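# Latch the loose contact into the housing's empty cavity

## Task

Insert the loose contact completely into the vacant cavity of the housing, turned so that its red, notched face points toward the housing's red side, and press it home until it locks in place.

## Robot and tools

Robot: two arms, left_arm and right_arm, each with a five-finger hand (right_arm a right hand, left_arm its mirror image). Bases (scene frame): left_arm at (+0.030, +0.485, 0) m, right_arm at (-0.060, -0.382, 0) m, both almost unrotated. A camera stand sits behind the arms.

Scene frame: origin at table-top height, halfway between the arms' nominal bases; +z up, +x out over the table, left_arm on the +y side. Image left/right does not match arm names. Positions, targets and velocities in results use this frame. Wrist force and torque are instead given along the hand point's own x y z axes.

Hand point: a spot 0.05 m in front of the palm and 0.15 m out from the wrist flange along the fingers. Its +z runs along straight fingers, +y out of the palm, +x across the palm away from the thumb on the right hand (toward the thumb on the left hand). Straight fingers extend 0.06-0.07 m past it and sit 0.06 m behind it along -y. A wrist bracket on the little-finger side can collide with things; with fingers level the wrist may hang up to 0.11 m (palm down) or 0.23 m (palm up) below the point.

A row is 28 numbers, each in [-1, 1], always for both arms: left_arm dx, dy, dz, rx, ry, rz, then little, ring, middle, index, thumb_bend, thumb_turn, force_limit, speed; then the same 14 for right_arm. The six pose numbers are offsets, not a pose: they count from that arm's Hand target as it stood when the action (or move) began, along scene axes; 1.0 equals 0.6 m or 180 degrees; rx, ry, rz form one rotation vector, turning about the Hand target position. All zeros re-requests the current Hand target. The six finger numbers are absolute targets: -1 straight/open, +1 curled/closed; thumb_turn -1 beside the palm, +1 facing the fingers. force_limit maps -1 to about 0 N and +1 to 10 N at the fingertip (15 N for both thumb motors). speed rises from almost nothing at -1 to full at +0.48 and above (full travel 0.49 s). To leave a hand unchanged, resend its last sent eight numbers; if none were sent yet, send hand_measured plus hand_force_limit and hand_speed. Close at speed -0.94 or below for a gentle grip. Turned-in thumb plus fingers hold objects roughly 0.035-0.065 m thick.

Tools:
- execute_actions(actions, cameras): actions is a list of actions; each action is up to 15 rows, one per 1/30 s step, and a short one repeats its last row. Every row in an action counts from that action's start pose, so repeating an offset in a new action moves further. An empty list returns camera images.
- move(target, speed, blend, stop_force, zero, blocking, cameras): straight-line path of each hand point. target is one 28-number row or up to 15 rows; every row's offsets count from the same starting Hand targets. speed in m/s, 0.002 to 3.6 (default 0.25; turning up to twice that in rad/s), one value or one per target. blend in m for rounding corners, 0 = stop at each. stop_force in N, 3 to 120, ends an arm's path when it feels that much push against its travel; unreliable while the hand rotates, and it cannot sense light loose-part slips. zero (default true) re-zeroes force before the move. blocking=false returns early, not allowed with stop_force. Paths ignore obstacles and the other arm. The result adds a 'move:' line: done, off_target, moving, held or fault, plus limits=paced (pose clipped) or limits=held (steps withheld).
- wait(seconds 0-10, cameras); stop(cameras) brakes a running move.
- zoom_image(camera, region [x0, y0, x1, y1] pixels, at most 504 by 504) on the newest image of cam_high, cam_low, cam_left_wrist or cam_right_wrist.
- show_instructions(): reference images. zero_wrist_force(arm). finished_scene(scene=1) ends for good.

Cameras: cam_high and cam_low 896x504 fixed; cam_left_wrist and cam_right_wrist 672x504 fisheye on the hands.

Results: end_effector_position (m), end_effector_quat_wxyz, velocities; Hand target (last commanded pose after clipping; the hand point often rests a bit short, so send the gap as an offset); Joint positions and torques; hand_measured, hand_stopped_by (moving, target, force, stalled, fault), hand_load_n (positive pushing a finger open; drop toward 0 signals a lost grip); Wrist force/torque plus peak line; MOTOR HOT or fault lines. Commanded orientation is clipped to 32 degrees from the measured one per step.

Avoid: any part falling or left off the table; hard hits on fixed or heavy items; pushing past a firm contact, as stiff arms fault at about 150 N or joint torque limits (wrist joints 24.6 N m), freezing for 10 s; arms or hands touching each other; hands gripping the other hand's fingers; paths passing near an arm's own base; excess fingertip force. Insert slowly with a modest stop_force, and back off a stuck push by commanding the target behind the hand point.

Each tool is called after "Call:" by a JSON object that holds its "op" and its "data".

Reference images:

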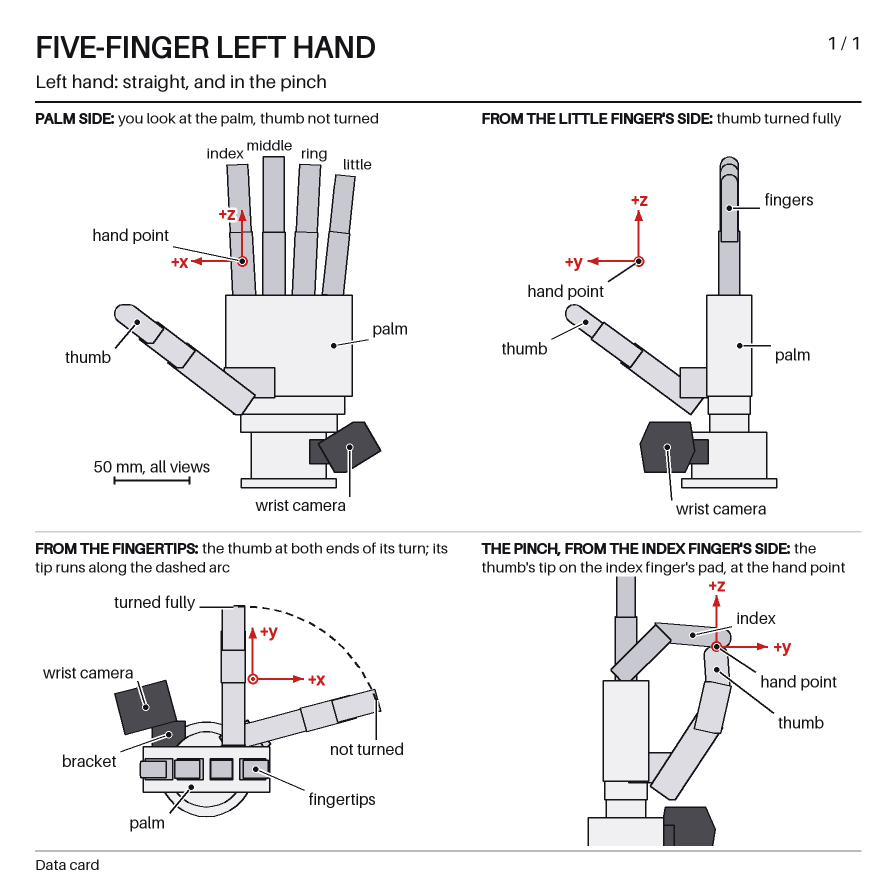

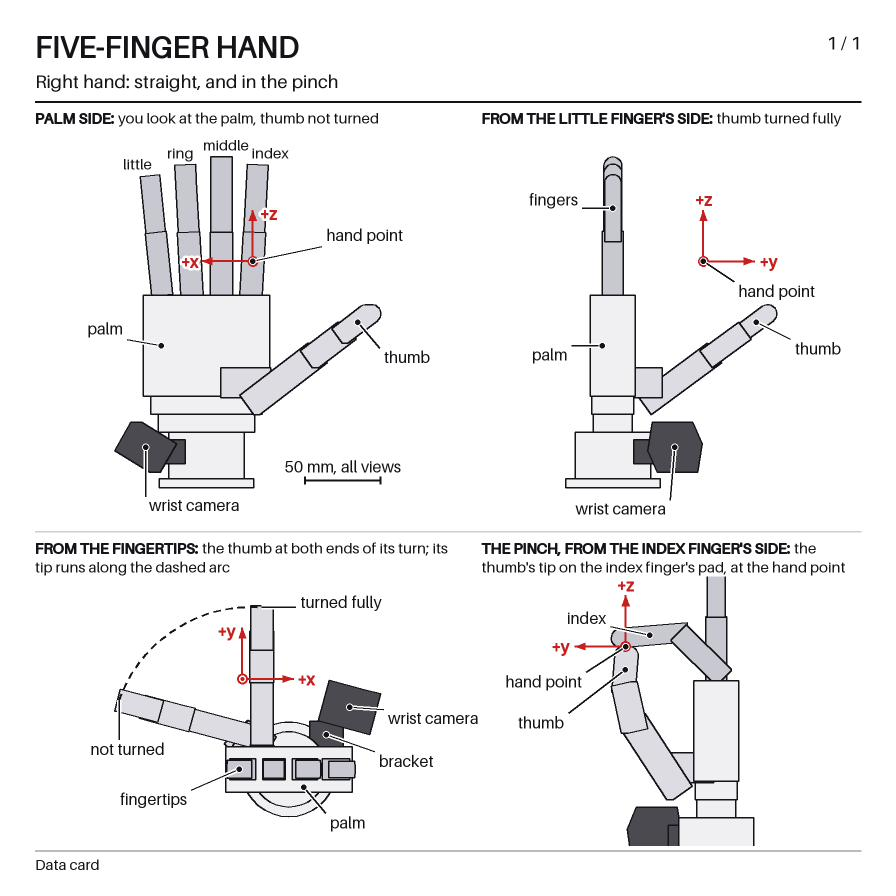

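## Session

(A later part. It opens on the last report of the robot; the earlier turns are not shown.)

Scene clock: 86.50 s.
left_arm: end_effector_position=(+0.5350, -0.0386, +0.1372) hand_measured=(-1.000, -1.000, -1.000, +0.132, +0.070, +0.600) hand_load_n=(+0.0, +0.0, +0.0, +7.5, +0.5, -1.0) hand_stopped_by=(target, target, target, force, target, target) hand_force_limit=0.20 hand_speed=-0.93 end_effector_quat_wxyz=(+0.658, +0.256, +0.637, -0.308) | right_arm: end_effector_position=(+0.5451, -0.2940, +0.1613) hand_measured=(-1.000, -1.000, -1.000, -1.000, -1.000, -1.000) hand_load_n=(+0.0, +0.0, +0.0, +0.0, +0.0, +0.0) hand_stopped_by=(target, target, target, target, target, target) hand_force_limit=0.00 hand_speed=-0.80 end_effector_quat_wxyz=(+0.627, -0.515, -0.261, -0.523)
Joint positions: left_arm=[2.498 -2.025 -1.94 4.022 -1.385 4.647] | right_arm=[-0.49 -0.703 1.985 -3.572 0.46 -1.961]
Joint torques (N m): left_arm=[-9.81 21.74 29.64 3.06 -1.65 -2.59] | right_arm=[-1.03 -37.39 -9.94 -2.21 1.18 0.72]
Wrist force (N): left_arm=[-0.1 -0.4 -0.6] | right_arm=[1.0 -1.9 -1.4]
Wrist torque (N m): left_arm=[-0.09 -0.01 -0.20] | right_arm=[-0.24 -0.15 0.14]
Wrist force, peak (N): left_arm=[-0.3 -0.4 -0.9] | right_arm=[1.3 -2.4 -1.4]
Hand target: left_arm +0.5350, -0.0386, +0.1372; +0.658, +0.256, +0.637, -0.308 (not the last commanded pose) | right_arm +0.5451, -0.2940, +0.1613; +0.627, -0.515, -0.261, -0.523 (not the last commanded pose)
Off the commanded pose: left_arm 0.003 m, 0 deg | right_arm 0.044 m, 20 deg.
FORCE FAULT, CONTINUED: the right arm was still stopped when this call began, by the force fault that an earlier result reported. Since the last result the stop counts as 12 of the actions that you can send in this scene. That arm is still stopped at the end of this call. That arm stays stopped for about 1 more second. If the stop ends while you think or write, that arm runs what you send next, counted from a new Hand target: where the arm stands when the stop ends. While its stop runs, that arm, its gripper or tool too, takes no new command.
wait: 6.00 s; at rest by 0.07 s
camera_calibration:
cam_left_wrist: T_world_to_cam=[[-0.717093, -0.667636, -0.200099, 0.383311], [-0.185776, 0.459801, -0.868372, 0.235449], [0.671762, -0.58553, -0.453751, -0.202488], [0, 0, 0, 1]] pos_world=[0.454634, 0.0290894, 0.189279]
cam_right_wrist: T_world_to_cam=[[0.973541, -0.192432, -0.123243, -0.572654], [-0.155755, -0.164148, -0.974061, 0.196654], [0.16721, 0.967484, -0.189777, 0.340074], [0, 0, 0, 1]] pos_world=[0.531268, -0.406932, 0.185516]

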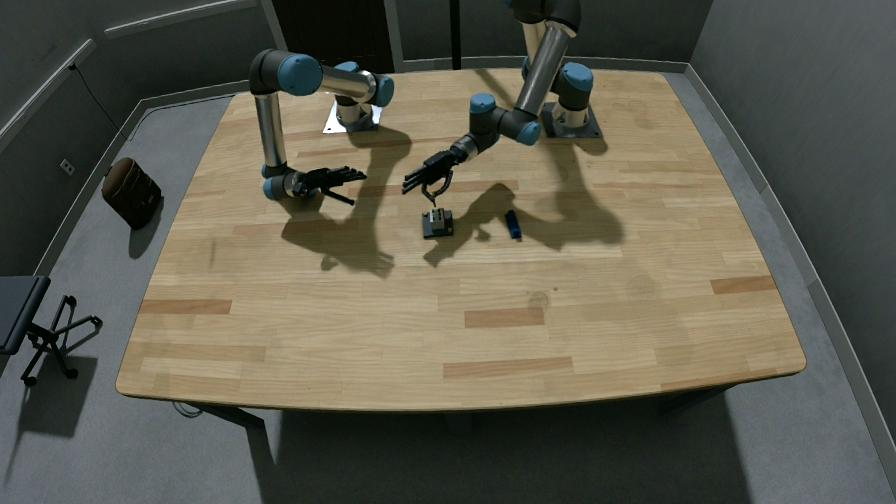

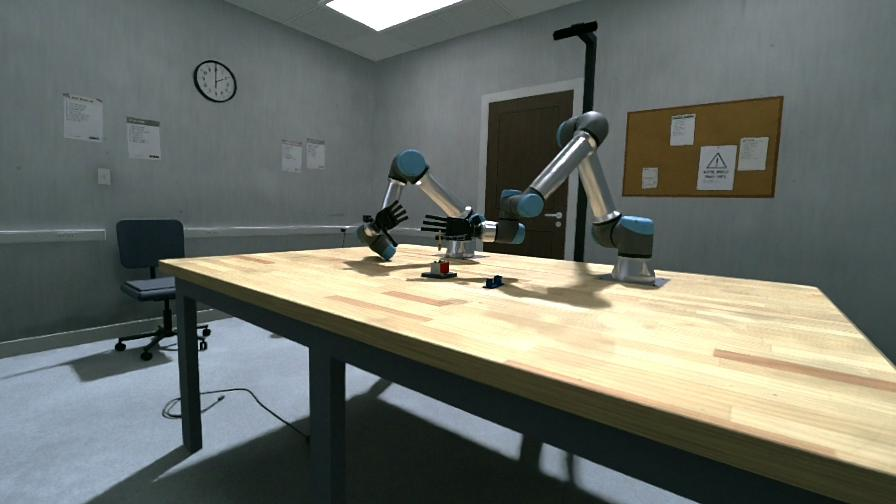

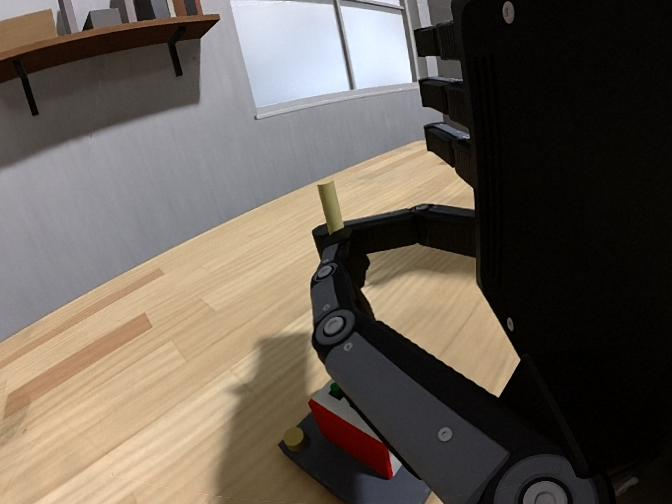

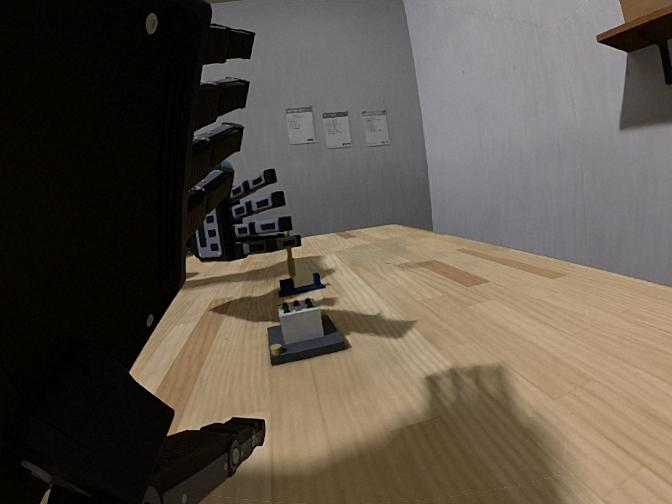

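Call:
{"op": "move", "data": {"target": [[0, 0, 0, 0, 0, 0, -1, -1, -1, 0.6, 0.07, 0.6, 0.2, -0.93, 0, 0, 0.09, 0, 0, 0, 0.8, 0.8, 0.8, 0.8, -1, -1, -0.4, 0.2], [0, 0, 0, 0, 0, 0, -1, -1, -1, 0.6, 0.07, 0.6, 0.2, -0.93, 0, 0.1, 0.09, 0, 0, 0, 0.8, 0.8, 0.8, 0.8, -1, -1, -0.4, 0.2]], "speed": 0.12, "blend": 0.02, "cameras": ["all"]}}

Scene clock: 92.40 s.
left_arm: end_effector_position=(+0.5350, -0.0386, +0.1372) hand_measured=(-1.000, -1.000, -1.000, +0.132, +0.070, +0.600) hand_load_n=(+0.0, +0.0, +0.0, +7.5, +0.5, -1.0) hand_stopped_by=(target, target, target, force, target, target) hand_force_limit=0.20 hand_speed=-0.93 end_effector_quat_wxyz=(+0.658, +0.256, +0.637, -0.308) | right_arm: end_effector_position=(+0.5451, -0.2340, +0.2153) hand_measured=(+0.800, +0.800, +0.800, +0.800, -1.000, -1.000) hand_load_n=(+0.0, +0.0, +0.0, +0.0, +0.0, +0.0) hand_stopped_by=(target, target, target, target, target, target) hand_force_limit=-0.40 hand_speed=0.20 end_effector_quat_wxyz=(+0.627, -0.515, -0.261, -0.523)
Joint positions: left_arm=[2.498 -2.025 -1.94 4.022 -1.385 4.647] | right_arm=[-0.385 -0.896 2.087 -3.294 0.398 -2.166]
Joint torques (N m): left_arm=[-9.7 22.69 29.07 3.13 -1.71 -2.56] | right_arm=[8.82 -41.81 1.88 -0.1 -0.59 -1.7]
Wrist force (N): left_arm=[0.1 -0.2 -0.7] | right_arm=[0.7 -1.7 -1.6]
Wrist torque (N m): left_arm=[-0.05 -0.04 -0.19] | right_arm=[-0.22 -0.08 0.15]
Wrist force, peak (N): left_arm=[-0.4 -0.2 -1.1] | right_arm=[1.3 -2.3 -1.6]
Hand target: left_arm +0.5350, -0.0386, +0.1372; +0.658, +0.256, +0.637, -0.308 | right_arm +0.5451, -0.2340, +0.2153; +0.627, -0.515, -0.261, -0.523
Off the commanded pose: left_arm 0.000 m, 0 deg | right_arm 0.000 m, 0 deg.
FORCE FAULT, CONTINUED: the right arm's stop, for the force fault that an earlier result reported, is over. The stop ended before this call began, so that arm ran this call's commands, counted from a new Hand target: where the arm stood when the stop ended.
move: done
camera_calibration:
cam_left_wrist: T_world_to_cam=[[-0.717079, -0.667647, -0.200111, 0.383307], [-0.185716, 0.459751, -0.868411, 0.235431], [0.671794, -0.585556, -0.453671, -0.202517], [0, 0, 0, 1]] pos_world=[0.454634, 0.0290894, 0.189278]
cam_right_wrist: T_world_to_cam=[[0.973555, -0.192349, -0.123258, -0.554447], [-0.155773, -0.164258, -0.97404, 0.259052], [0.16711, 0.967482, -0.189877, 0.292446], [0, 0, 0, 1]] pos_world=[0.531268, -0.347032, 0.239516]

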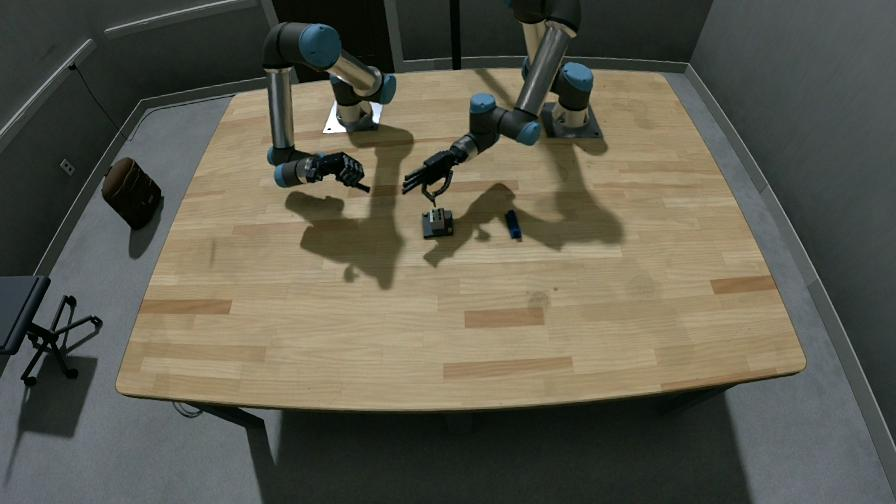

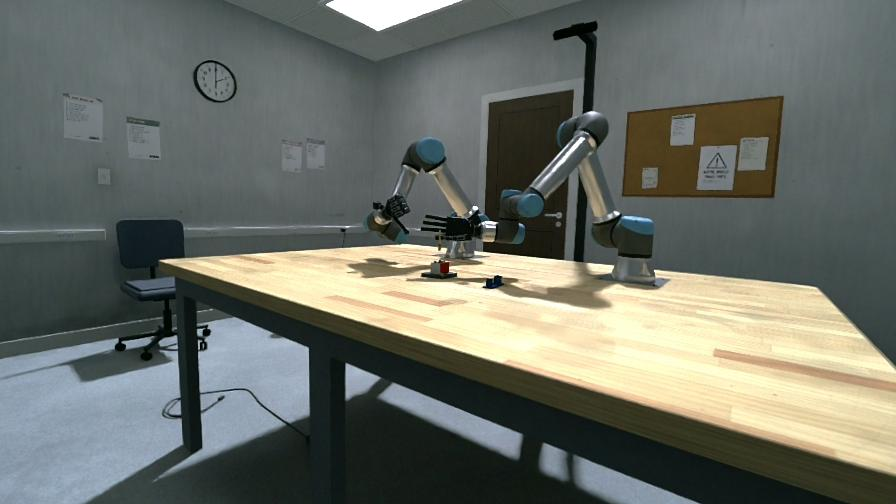

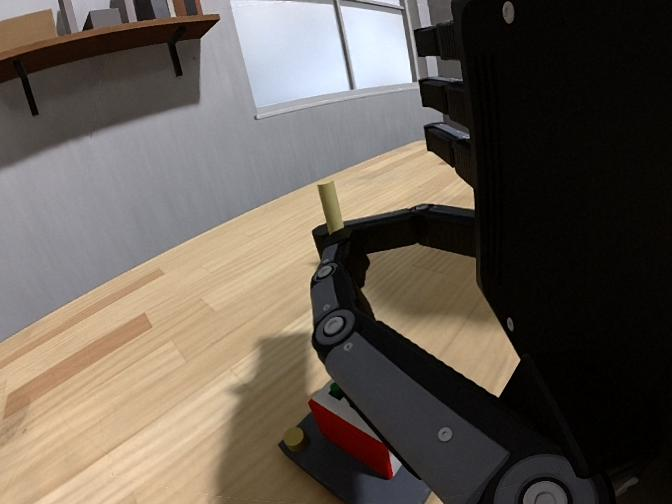

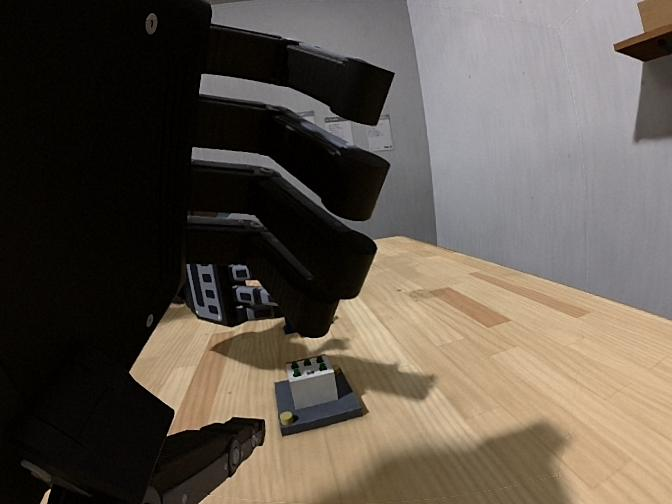

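Call:
{"op": "move", "data": {"target": [0, 0, 0, 0, 0, 0, -1, -1, -1, 0.6, 0.07, 0.6, 0.2, -0.93, 0, 0, 0, 0, 0, 0, -1, -1, -1, -1, -1, -1, -0.4, 0.2], "cameras": ["cam_right_wrist"]}}

Call:
{"op": "zoom_image", "data": {"camera": "cam_right_wrist", "region": [240, 270, 400, 450]}}

Call:
{"op": "zoom_image", "data": {"camera": "cam_right_wrist", "region": [280, 290, 350, 390]}}

Scene clock: 93.77 s.
left_arm: end_effector_position=(+0.5350, -0.0386, +0.1372) hand_measured=(-1.000, -1.000, -1.000, +0.132, +0.070, +0.600) hand_load_n=(+0.0, +0.0, +0.0, +7.5, +0.5, -1.0) hand_stopped_by=(target, target, target, force, target, target) hand_force_limit=0.20 hand_speed=-0.93 end_effector_quat_wxyz=(+0.658, +0.256, +0.637, -0.308) | right_arm: end_effector_position=(+0.5451, -0.2340, +0.2153) hand_measured=(-1.000, -1.000, -1.000, -1.000, -1.000, -1.000) hand_load_n=(+0.0, +0.0, +0.0, +0.0, +0.0, +0.0) hand_stopped_by=(target, target, target, target, target, target) hand_force_limit=-0.40 hand_speed=0.20 end_effector_quat_wxyz=(+0.627, -0.515, -0.261, -0.523)
Joint positions: left_arm=[2.498 -2.025 -1.94 4.022 -1.385 4.647] | right_arm=[-0.385 -0.896 2.087 -3.294 0.398 -2.166]
Joint torques (N m): left_arm=[-9.48 23.2 29.62 3.03 -1.5 -2.43] | right_arm=[7.8 -41.74 -1.58 -0.64 1.31 -1.53]
Wrist force (N): left_arm=[0.0 -0.4 -0.6] | right_arm=[1.1 -1.7 -1.7]
Wrist torque (N m): left_arm=[-0.09 -0.02 -0.19] | right_arm=[-0.21 -0.15 0.16]
Wrist force, peak (N): left_arm=[-0.3 -0.2 -1.0] | right_arm=[0.9 -1.9 -1.7]
Hand target: left_arm +0.5350, -0.0386, +0.1372; +0.658, +0.256, +0.637, -0.308 | right_arm +0.5451, -0.2340, +0.2153; +0.627, -0.515, -0.261, -0.523
Off the commanded pose: left_arm 0.000 m, 0 deg | right_arm 0.000 m, 0 deg.
move: done
camera_calibration:
cam_right_wrist: T_world_to_cam=[[0.973525, -0.192447, -0.123338, -0.554427], [-0.15585, -0.16413, -0.974049, 0.259156], [0.16721, 0.967484, -0.189778, 0.292273], [0, 0, 0, 1]] pos_world=[0.531268, -0.346932, 0.239516]
Images, in order (width x height): cam_right_wrist 672x504.

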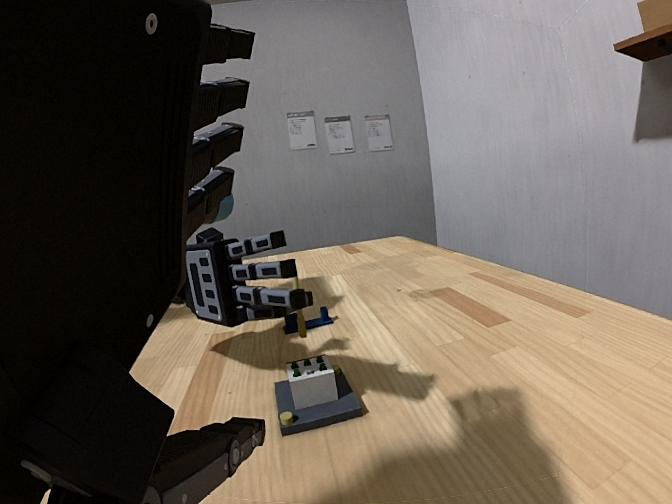

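Scaled by 2.800 from the camera's 672x504 image, which has a finer 960x720 frame.

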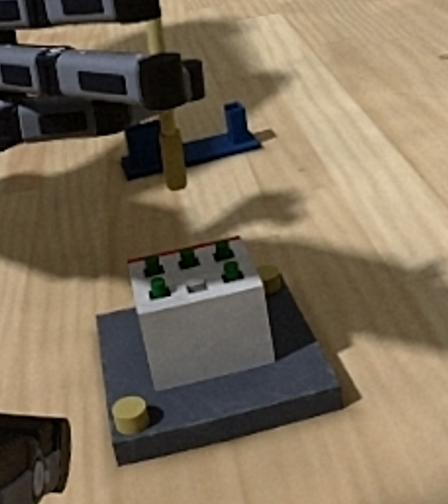

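Scaled by 5.040 from the camera's 672x504 image, which has a finer 960x720 frame.

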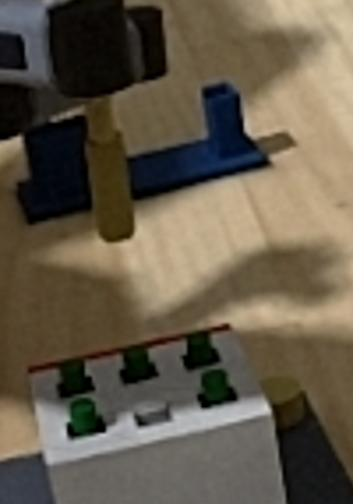

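Call:
{"op": "move", "data": {"target": [0.0017, -0.0097, -0.05, 0, 0, 0, -1, -1, -1, 0.6, 0.07, 0.6, 0.2, -0.93, 0, 0, 0, 0, 0, 0, -1, -1, -1, -1, -1, -1, -0.4, 0.2], "speed": 0.06, "stop_force": 6, "cameras": ["all"]}}

Call:
{"op": "zoom_image", "data": {"camera": "cam_right_wrist", "region": [280, 290, 350, 390]}}

Call:
{"op": "zoom_image", "data": {"camera": "cam_low", "region": [415, 220, 465, 285]}}

Call:
{"op": "zoom_image", "data": {"camera": "cam_high", "region": [415, 180, 465, 245]}}

Scene clock: 97.50 s.
left_arm: end_effector_position=(+0.5360, -0.0444, +0.1072) hand_measured=(-1.000, -1.000, -1.000, +0.132, +0.070, +0.600) hand_load_n=(+0.0, +0.0, +0.0, +7.5, +0.5, -1.0) hand_stopped_by=(target, target, target, force, target, target) hand_force_limit=0.20 hand_speed=-0.93 end_effector_quat_wxyz=(+0.658, +0.256, +0.637, -0.308) | right_arm: end_effector_position=(+0.5451, -0.2340, +0.2153) hand_measured=(-1.000, -1.000, -1.000, -1.000, -1.000, -1.000) hand_load_n=(+0.0, +0.0, +0.0, +0.0, +0.0, +0.0) hand_stopped_by=(target, target, target, target, target, target) hand_force_limit=-0.40 hand_speed=0.20 end_effector_quat_wxyz=(+0.627, -0.515, -0.261, -0.523)
Joint positions: left_arm=[2.489 -2.091 -1.939 4.088 -1.394 4.648] | right_arm=[-0.385 -0.896 2.087 -3.294 0.398 -2.166]
Joint torques (N m): left_arm=[-9.06 23.69 28.61 2.99 -1.56 2.87] | right_arm=[4.51 -39.92 -21.09 -1.52 3.24 -1.57]
Wrist force (N): left_arm=[0.2 -0.4 -0.9] | right_arm=[0.9 -1.6 -1.5]
Wrist torque (N m): left_arm=[-0.08 -0.05 -0.20] | right_arm=[-0.21 -0.12 0.15]
Wrist force, peak (N): left_arm=[-0.5 -0.3 -1.0] | right_arm=[1.1 -2.0 -1.7]
Hand target: left_arm +0.5360, -0.0444, +0.1072; +0.658, +0.256, +0.637, -0.308 | right_arm +0.5451, -0.2340, +0.2153; +0.627, -0.515, -0.261, -0.523
Off the commanded pose: left_arm 0.000 m, 0 deg | right_arm 0.000 m, 0 deg.
move: done
camera_calibration:
cam_left_wrist: T_world_to_cam=[[-0.717079, -0.667647, -0.200111, 0.374148], [-0.185716, 0.459751, -0.868411, 0.212231], [0.671794, -0.585556, -0.453671, -0.220195], [0, 0, 0, 1]] pos_world=[0.455634, 0.0232894, 0.159278]
cam_right_wrist: T_world_to_cam=[[0.973541, -0.192432, -0.123243, -0.554453], [-0.155755, -0.164148, -0.974061, 0.259102], [0.16721, 0.967484, -0.189777, 0.292273], [0, 0, 0, 1]] pos_world=[0.531268, -0.346932, 0.239516]

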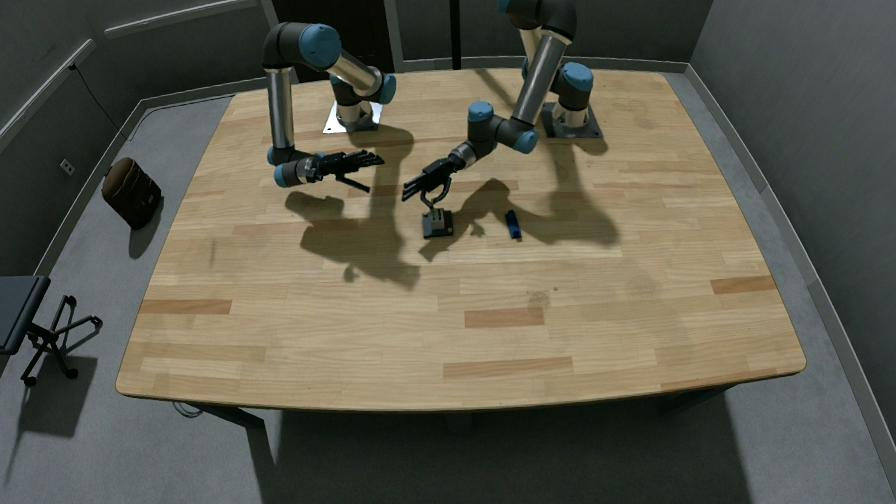

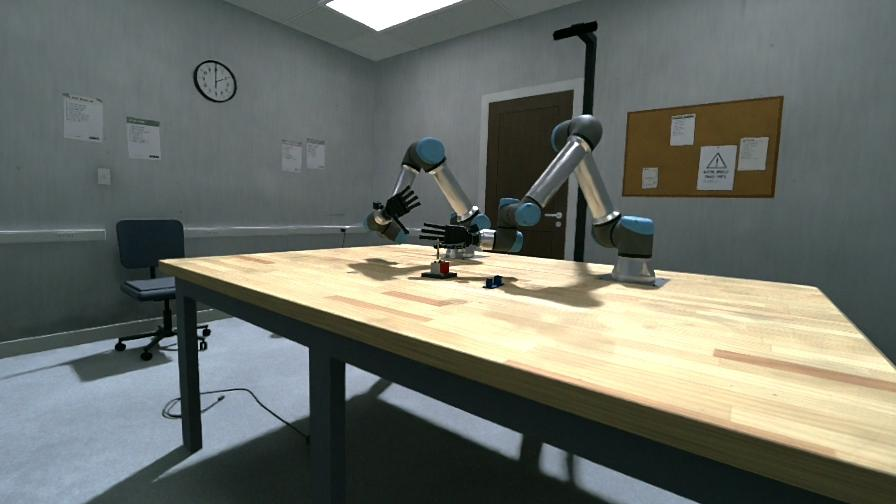

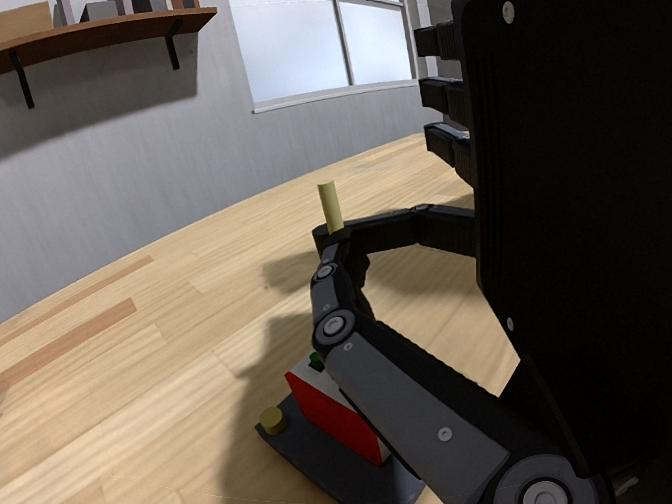

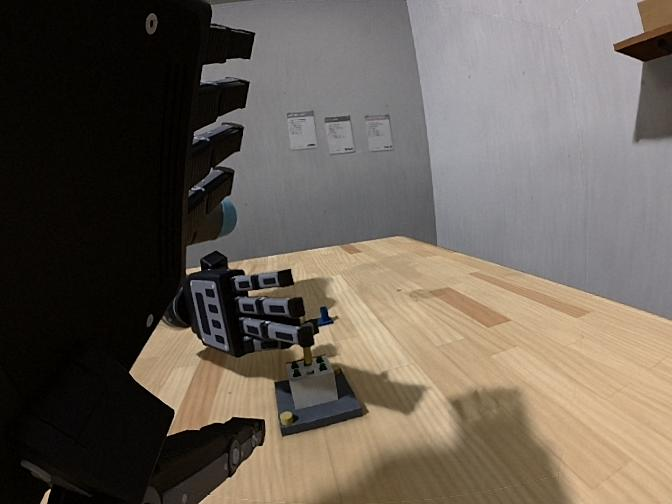

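Scaled by 5.040 from the camera's 672x504 image, which has a finer 960x720 frame.

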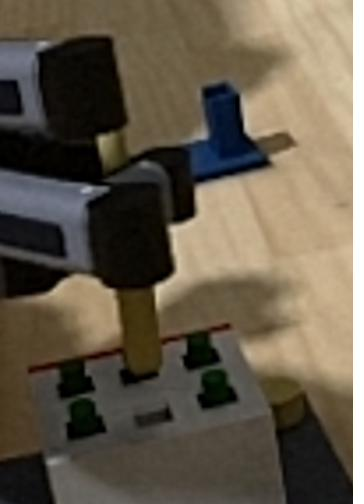

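Scaled by 7.754 from the camera's 896x504 image, which has a finer 1280x720 frame.

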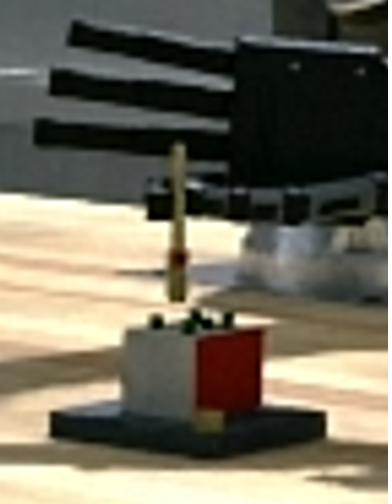

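Scaled by 7.754 from the camera's 896x504 image, which has a finer 1280x720 frame.

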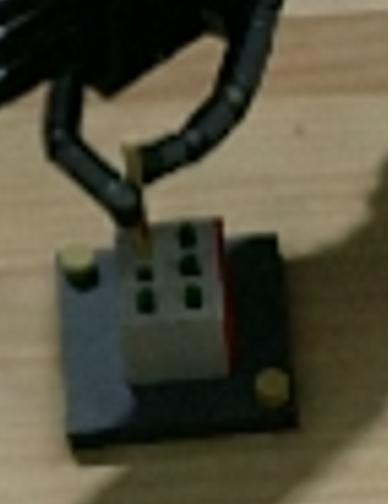

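Call:
{"op": "zoom_image", "data": {"camera": "cam_right_wrist", "region": [295, 340, 331, 380]}}

Call:
{"op": "zoom_image", "data": {"camera": "cam_low", "region": [427, 235, 453, 268]}}

Scaled by 12.600 from the camera's 672x504 image, which has a finer 960x720 frame.

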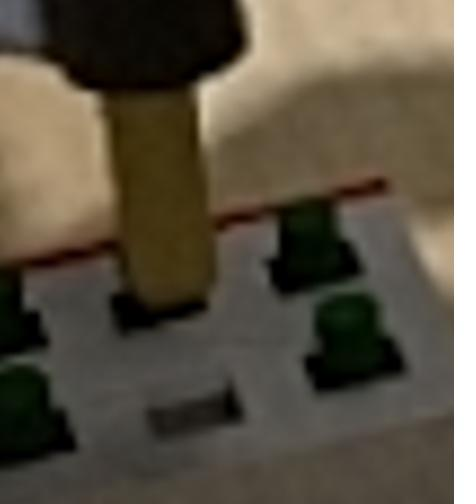

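Scaled by 15.273 from the camera's 896x504 image, which has a finer 1280x720 frame.

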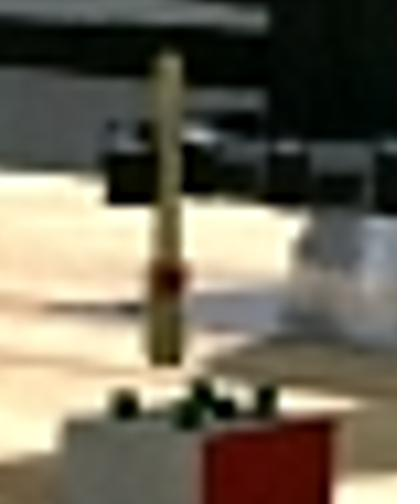

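Call:
{"op": "move", "data": {"target": [0.0004, 0, -0.0333, 0, 0, 0, -1, -1, -1, 0.6, 0.07, 0.6, 0.2, -0.93, 0, 0, 0, 0, 0, 0, -1, -1, -1, -1, -1, -1, -0.4, 0.2], "speed": 0.015, "stop_force": 4, "cameras": ["cam_right_wrist", "cam_low", "cam_high", "cam_left_wrist"]}}

Call:
{"op": "zoom_image", "data": {"camera": "cam_right_wrist", "region": [290, 330, 340, 390]}}

Call:
{"op": "zoom_image", "data": {"camera": "cam_low", "region": [427, 240, 453, 273]}}

Call:
{"op": "zoom_image", "data": {"camera": "cam_high", "region": [415, 190, 455, 235]}}

Scene clock: 101.00 s.
left_arm: end_effector_position=(+0.5363, -0.0444, +0.0873) hand_measured=(-1.000, -1.000, -1.000, +0.132, +0.070, +0.600) hand_load_n=(+0.0, +0.0, +0.0, +7.5, -0.5, -0.5) hand_stopped_by=(target, target, target, force, target, target) hand_force_limit=0.20 hand_speed=-0.93 end_effector_quat_wxyz=(+0.658, +0.256, +0.637, -0.308) | right_arm: end_effector_position=(+0.5451, -0.2340, +0.2153) hand_measured=(-1.000, -1.000, -1.000, -1.000, -1.000, -1.000) hand_load_n=(+0.0, +0.0, +0.0, +0.0, +0.0, +0.0) hand_stopped_by=(target, target, target, target, target, target) hand_force_limit=-0.40 hand_speed=0.20 end_effector_quat_wxyz=(+0.627, -0.515, -0.261, -0.523)
Joint positions: left_arm=[2.489 -2.132 -1.946 4.134 -1.394 4.648] | right_arm=[-0.385 -0.896 2.087 -3.294 0.398 -2.166]
Joint torques (N m): left_arm=[7.92 24.46 0.35 3.14 1.83 0.98] | right_arm=[0.92 -39.02 -21.62 -2.23 3.13 -1.62]
Wrist force (N): left_arm=[-0.3 -0.7 -0.9] | right_arm=[0.9 -1.7 -1.5]
Wrist torque (N m): left_arm=[-0.07 -0.01 -0.23] | right_arm=[-0.22 -0.13 0.16]
Wrist force, peak (N): left_arm=[-0.6 -0.9 -1.1] | right_arm=[0.9 -2.1 -1.5]
Hand target: left_arm +0.5363, -0.0444, +0.0873; +0.658, +0.256, +0.637, -0.308 | right_arm +0.5451, -0.2340, +0.2153; +0.627, -0.515, -0.261, -0.523
Off the commanded pose: left_arm 0.000 m, 0 deg | right_arm 0.000 m, 0 deg.
move: done
camera_calibration:
cam_left_wrist: T_world_to_cam=[[-0.717079, -0.667647, -0.200111, 0.370361], [-0.185716, 0.459751, -0.868411, 0.194918], [0.671794, -0.585556, -0.453671, -0.22947], [0, 0, 0, 1]] pos_world=[0.455934, 0.0232894, 0.139278]
cam_right_wrist: T_world_to_cam=[[0.973541, -0.192432, -0.123243, -0.554453], [-0.155755, -0.164148, -0.974061, 0.259102], [0.16721, 0.967484, -0.189777, 0.292273], [0, 0, 0, 1]] pos_world=[0.531268, -0.346932, 0.239516]

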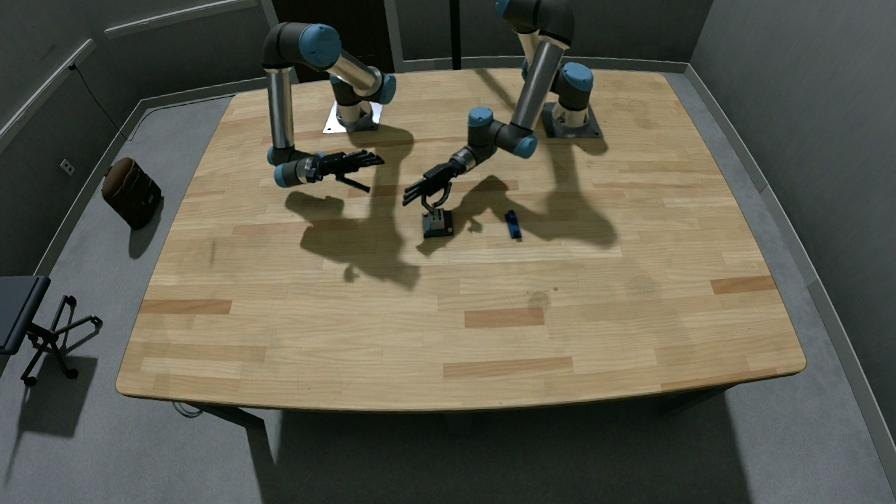

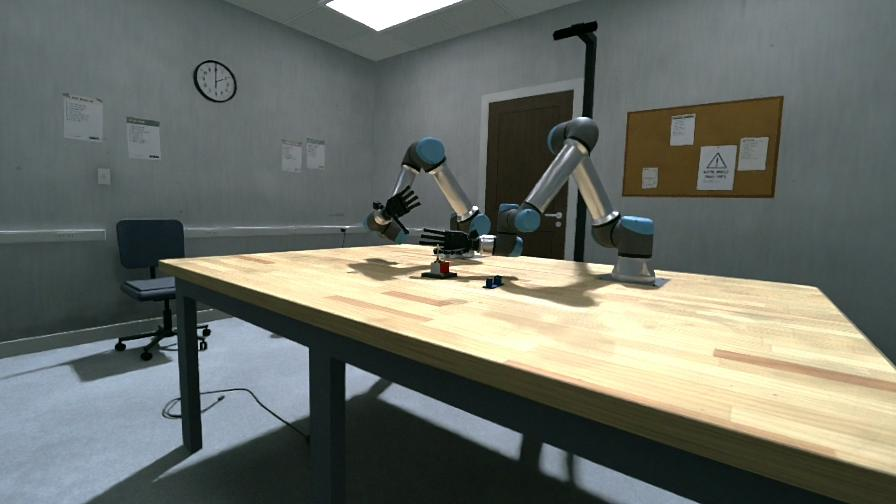

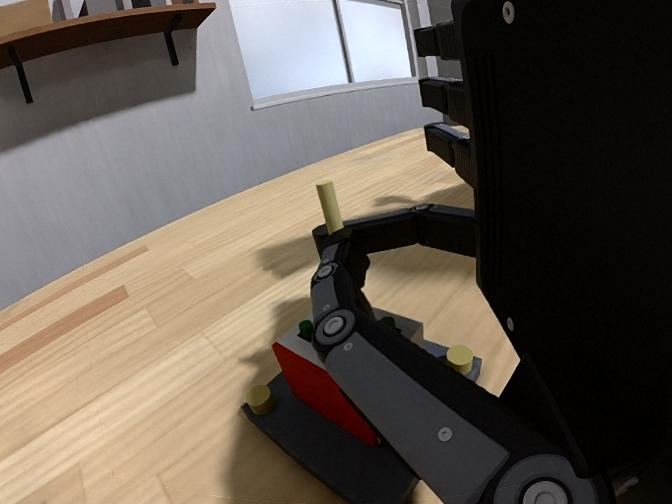

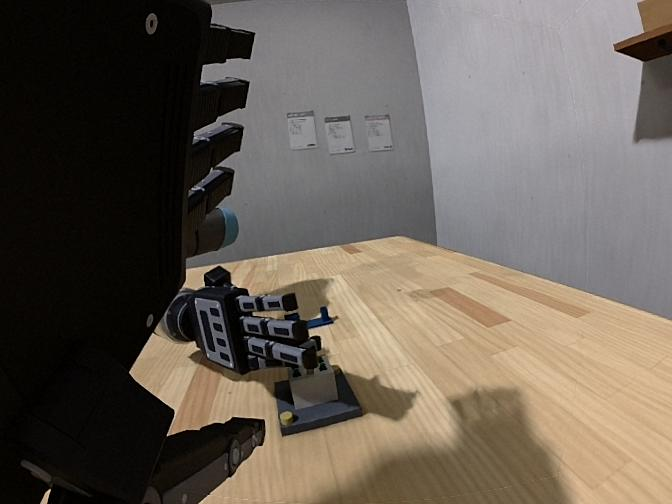

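Scaled by 8.400 from the camera's 672x504 image, which has a finer 960x720 frame.

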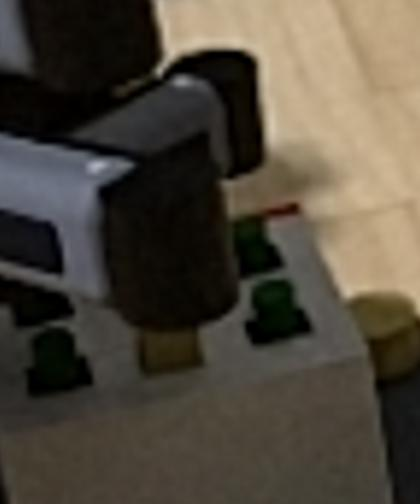

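Scaled by 15.273 from the camera's 896x504 image, which has a finer 1280x720 frame.

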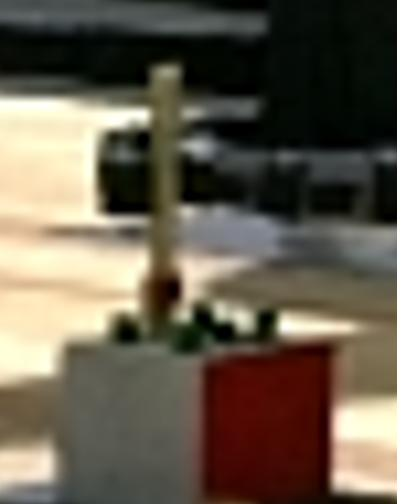

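Scaled by 11.200 from the camera's 896x504 image, which has a finer 1280x720 frame.

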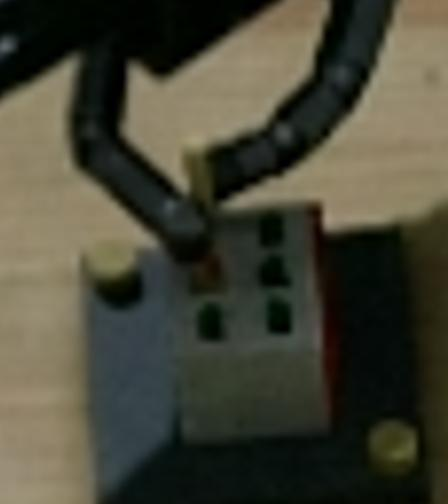

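Call:
{"op": "move", "data": {"target": [0, 0, -0.0267, 0, 0, 0, -1, -1, -1, 0.6, 0.07, 0.6, 0.2, -0.93, 0, 0, 0, 0, 0, 0, -1, -1, -1, -1, -1, -1, -0.4, 0.2], "speed": 0.015, "stop_force": 6, "cameras": ["cam_right_wrist", "cam_low", "cam_left_wrist"]}}

Call:
{"op": "zoom_image", "data": {"camera": "cam_right_wrist", "region": [270, 320, 350, 400]}}

Call:
{"op": "zoom_image", "data": {"camera": "cam_low", "region": [420, 240, 460, 280]}}

Call:
{"op": "zoom_image", "data": {"camera": "cam_left_wrist", "region": [250, 150, 450, 350]}}

Scene clock: 103.43 s.
left_arm: end_effector_position=(+0.5363, -0.0445, +0.0825) hand_measured=(-1.000, -1.000, -1.000, +0.132, +0.070, +0.600) hand_load_n=(+0.0, +0.0, +0.0, +7.0, -1.0, -1.5) hand_stopped_by=(target, target, target, force, target, target) hand_force_limit=0.20 hand_speed=-0.93 end_effector_quat_wxyz=(+0.659, +0.256, +0.637, -0.308) | right_arm: end_effector_position=(+0.5451, -0.2340, +0.2153) hand_measured=(-1.000, -1.000, -1.000, -1.000, -1.000, -1.000) hand_load_n=(+0.0, +0.0, +0.0, +0.0, +0.0, +0.0) hand_stopped_by=(target, target, target, target, target, target) hand_force_limit=-0.40 hand_speed=0.20 end_effector_quat_wxyz=(+0.627, -0.515, -0.261, -0.523)
Joint positions: left_arm=[2.489 -2.141 -1.947 4.146 -1.394 4.648] | right_arm=[-0.385 -0.896 2.087 -3.294 0.398 -2.166]
Joint torques (N m): left_arm=[8.61 54.01 29.08 1.31 0.62 -0.66] | right_arm=[-1.52 -38.6 -21.58 -2.77 3.17 -1.53]
Wrist force (N): left_arm=[1.5 -3.4 -2.6] | right_arm=[0.9 -1.5 -1.8]
Wrist torque (N m): left_arm=[-0.16 0.04 -0.21] | right_arm=[-0.18 -0.11 0.15]
Wrist force, peak (N): left_arm=[-7.0 -4.3 -2.6] | right_arm=[0.9 -2.0 -1.6]
Hand target: left_arm +0.5363, -0.0445, +0.0825; +0.659, +0.256, +0.637, -0.308 (not the last commanded pose) | right_arm +0.5451, -0.2340, +0.2153; +0.627, -0.515, -0.261, -0.523
Off the commanded pose: left_arm 0.011 m, 0 deg | right_arm 0.000 m, 0 deg.
move: contact (left_arm)
camera_calibration:
cam_left_wrist: T_world_to_cam=[[-0.717122, -0.667615, -0.200065, 0.369433], [-0.185698, 0.459713, -0.868436, 0.190832], [0.671753, -0.585623, -0.453645, -0.231586], [0, 0, 0, 1]] pos_world=[0.455934, 0.0232895, 0.134578]
cam_right_wrist: T_world_to_cam=[[0.973541, -0.192432, -0.123243, -0.554453], [-0.155755, -0.164148, -0.974061, 0.259102], [0.16721, 0.967484, -0.189777, 0.292273], [0, 0, 0, 1]] pos_world=[0.531268, -0.346932, 0.239516]
Images, in order (width x height): cam_low 896x504, cam_left_wrist 672x504, cam_right_wrist 672x504.

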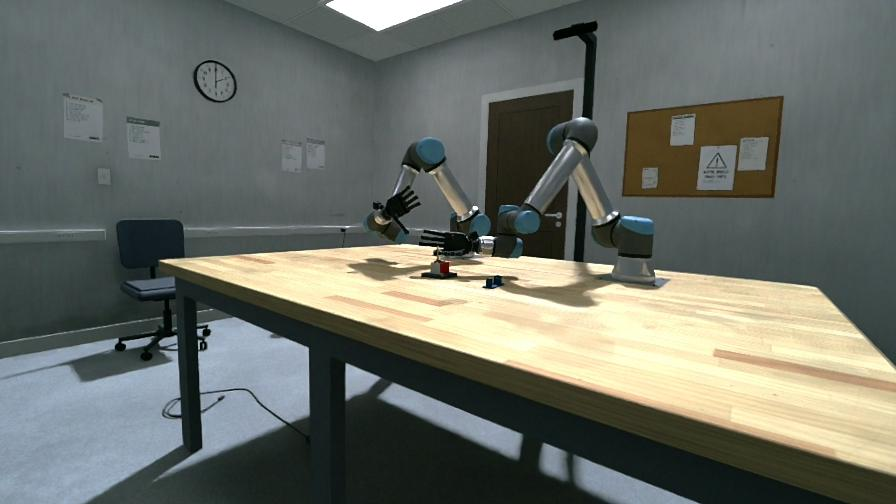

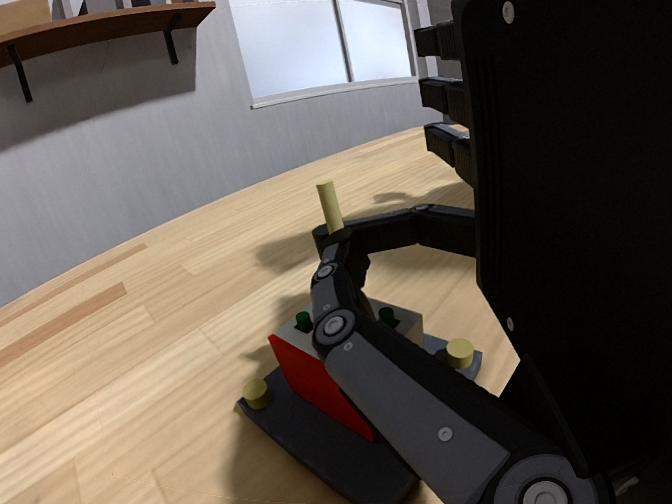

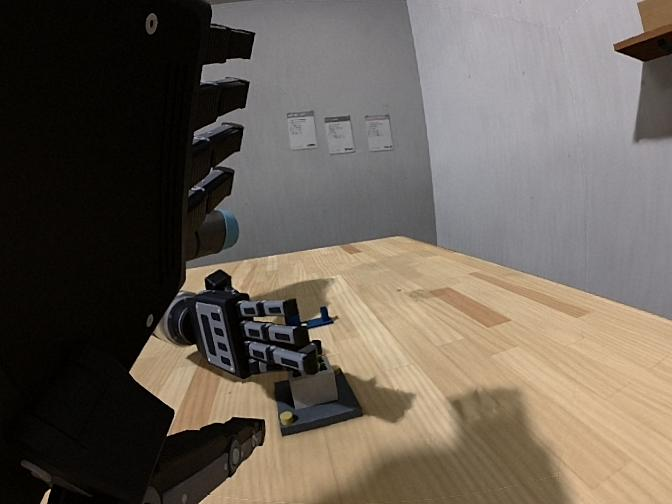

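Scaled by 6.300 from the camera's 672x504 image, which has a finer 960x720 frame.

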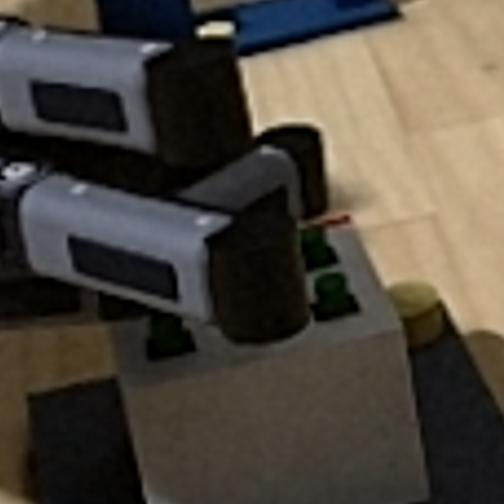

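Scaled by 12.600 from the camera's 896x504 image, which has a finer 1280x720 frame.

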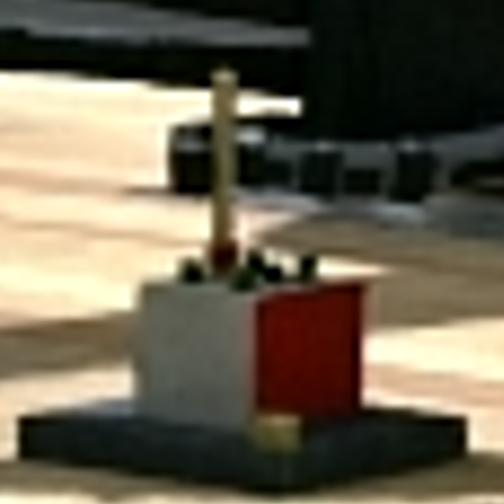

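Scaled by 2.520 from the camera's 672x504 image, which has a finer 960x720 frame.

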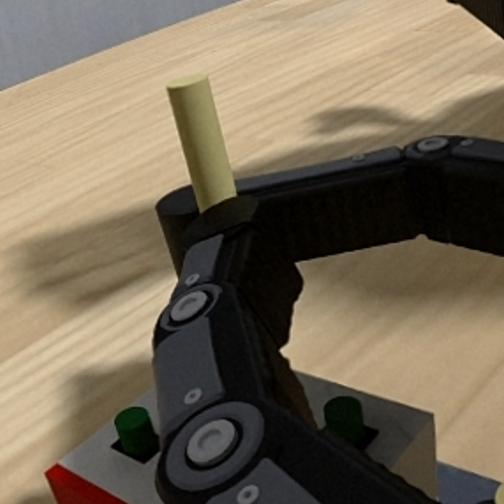

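Call:
{"op": "move", "data": {"target": [-0.0013, -0.0003, 0, 0, 0, 0, -1, -1, -1, 0.6, 0.07, 0.6, 0.2, -0.93, 0, 0, 0, 0, 0, 0, -1, -1, -1, -1, -1, -1, -0.4, 0.2], "speed": 0.01}}

Scene clock: 104.77 s.
left_arm: end_effector_position=(+0.5355, -0.0446, +0.0826) hand_measured=(-1.000, -1.000, -1.000, +0.132, +0.070, +0.600) hand_load_n=(+0.0, +0.0, +0.0, +7.5, +0.0, -1.5) hand_stopped_by=(target, target, target, force, target, target) hand_force_limit=0.20 hand_speed=-0.93 end_effector_quat_wxyz=(+0.659, +0.256, +0.637, -0.308) | right_arm: end_effector_position=(+0.5451, -0.2340, +0.2153) hand_measured=(-1.000, -1.000, -1.000, -1.000, -1.000, -1.000) hand_load_n=(+0.0, +0.0, +0.0, +0.0, +0.0, +0.0) hand_stopped_by=(target, target, target, target, target, target) hand_force_limit=-0.40 hand_speed=0.20 end_effector_quat_wxyz=(+0.627, -0.515, -0.261, -0.523)
Joint positions: left_arm=[2.488 -2.141 -1.948 4.146 -1.395 4.648] | right_arm=[-0.385 -0.896 2.087 -3.294 0.398 -2.166]
Joint torques (N m): left_arm=[-10.34 51.97 1.14 3.03 -1.57 1.89] | right_arm=[-2.58 -37.22 -21.83 -3.21 3.11 -1.56]
Wrist force (N): left_arm=[-0.5 0.2 -0.7] | right_arm=[1.0 -1.8 -1.5]
Wrist torque (N m): left_arm=[-0.02 0.03 -0.24] | right_arm=[-0.25 -0.13 0.15]
Wrist force, peak (N): left_arm=[3.3 -3.0 -2.8] | right_arm=[1.0 -1.9 -1.9]
Hand target: left_arm +0.5355, -0.0446, +0.0825; +0.659, +0.256, +0.637, -0.308 | right_arm +0.5451, -0.2340, +0.2153; +0.627, -0.515, -0.261, -0.523
Off the commanded pose: left_arm 0.000 m, 0 deg | right_arm 0.000 m, 0 deg.
move: done


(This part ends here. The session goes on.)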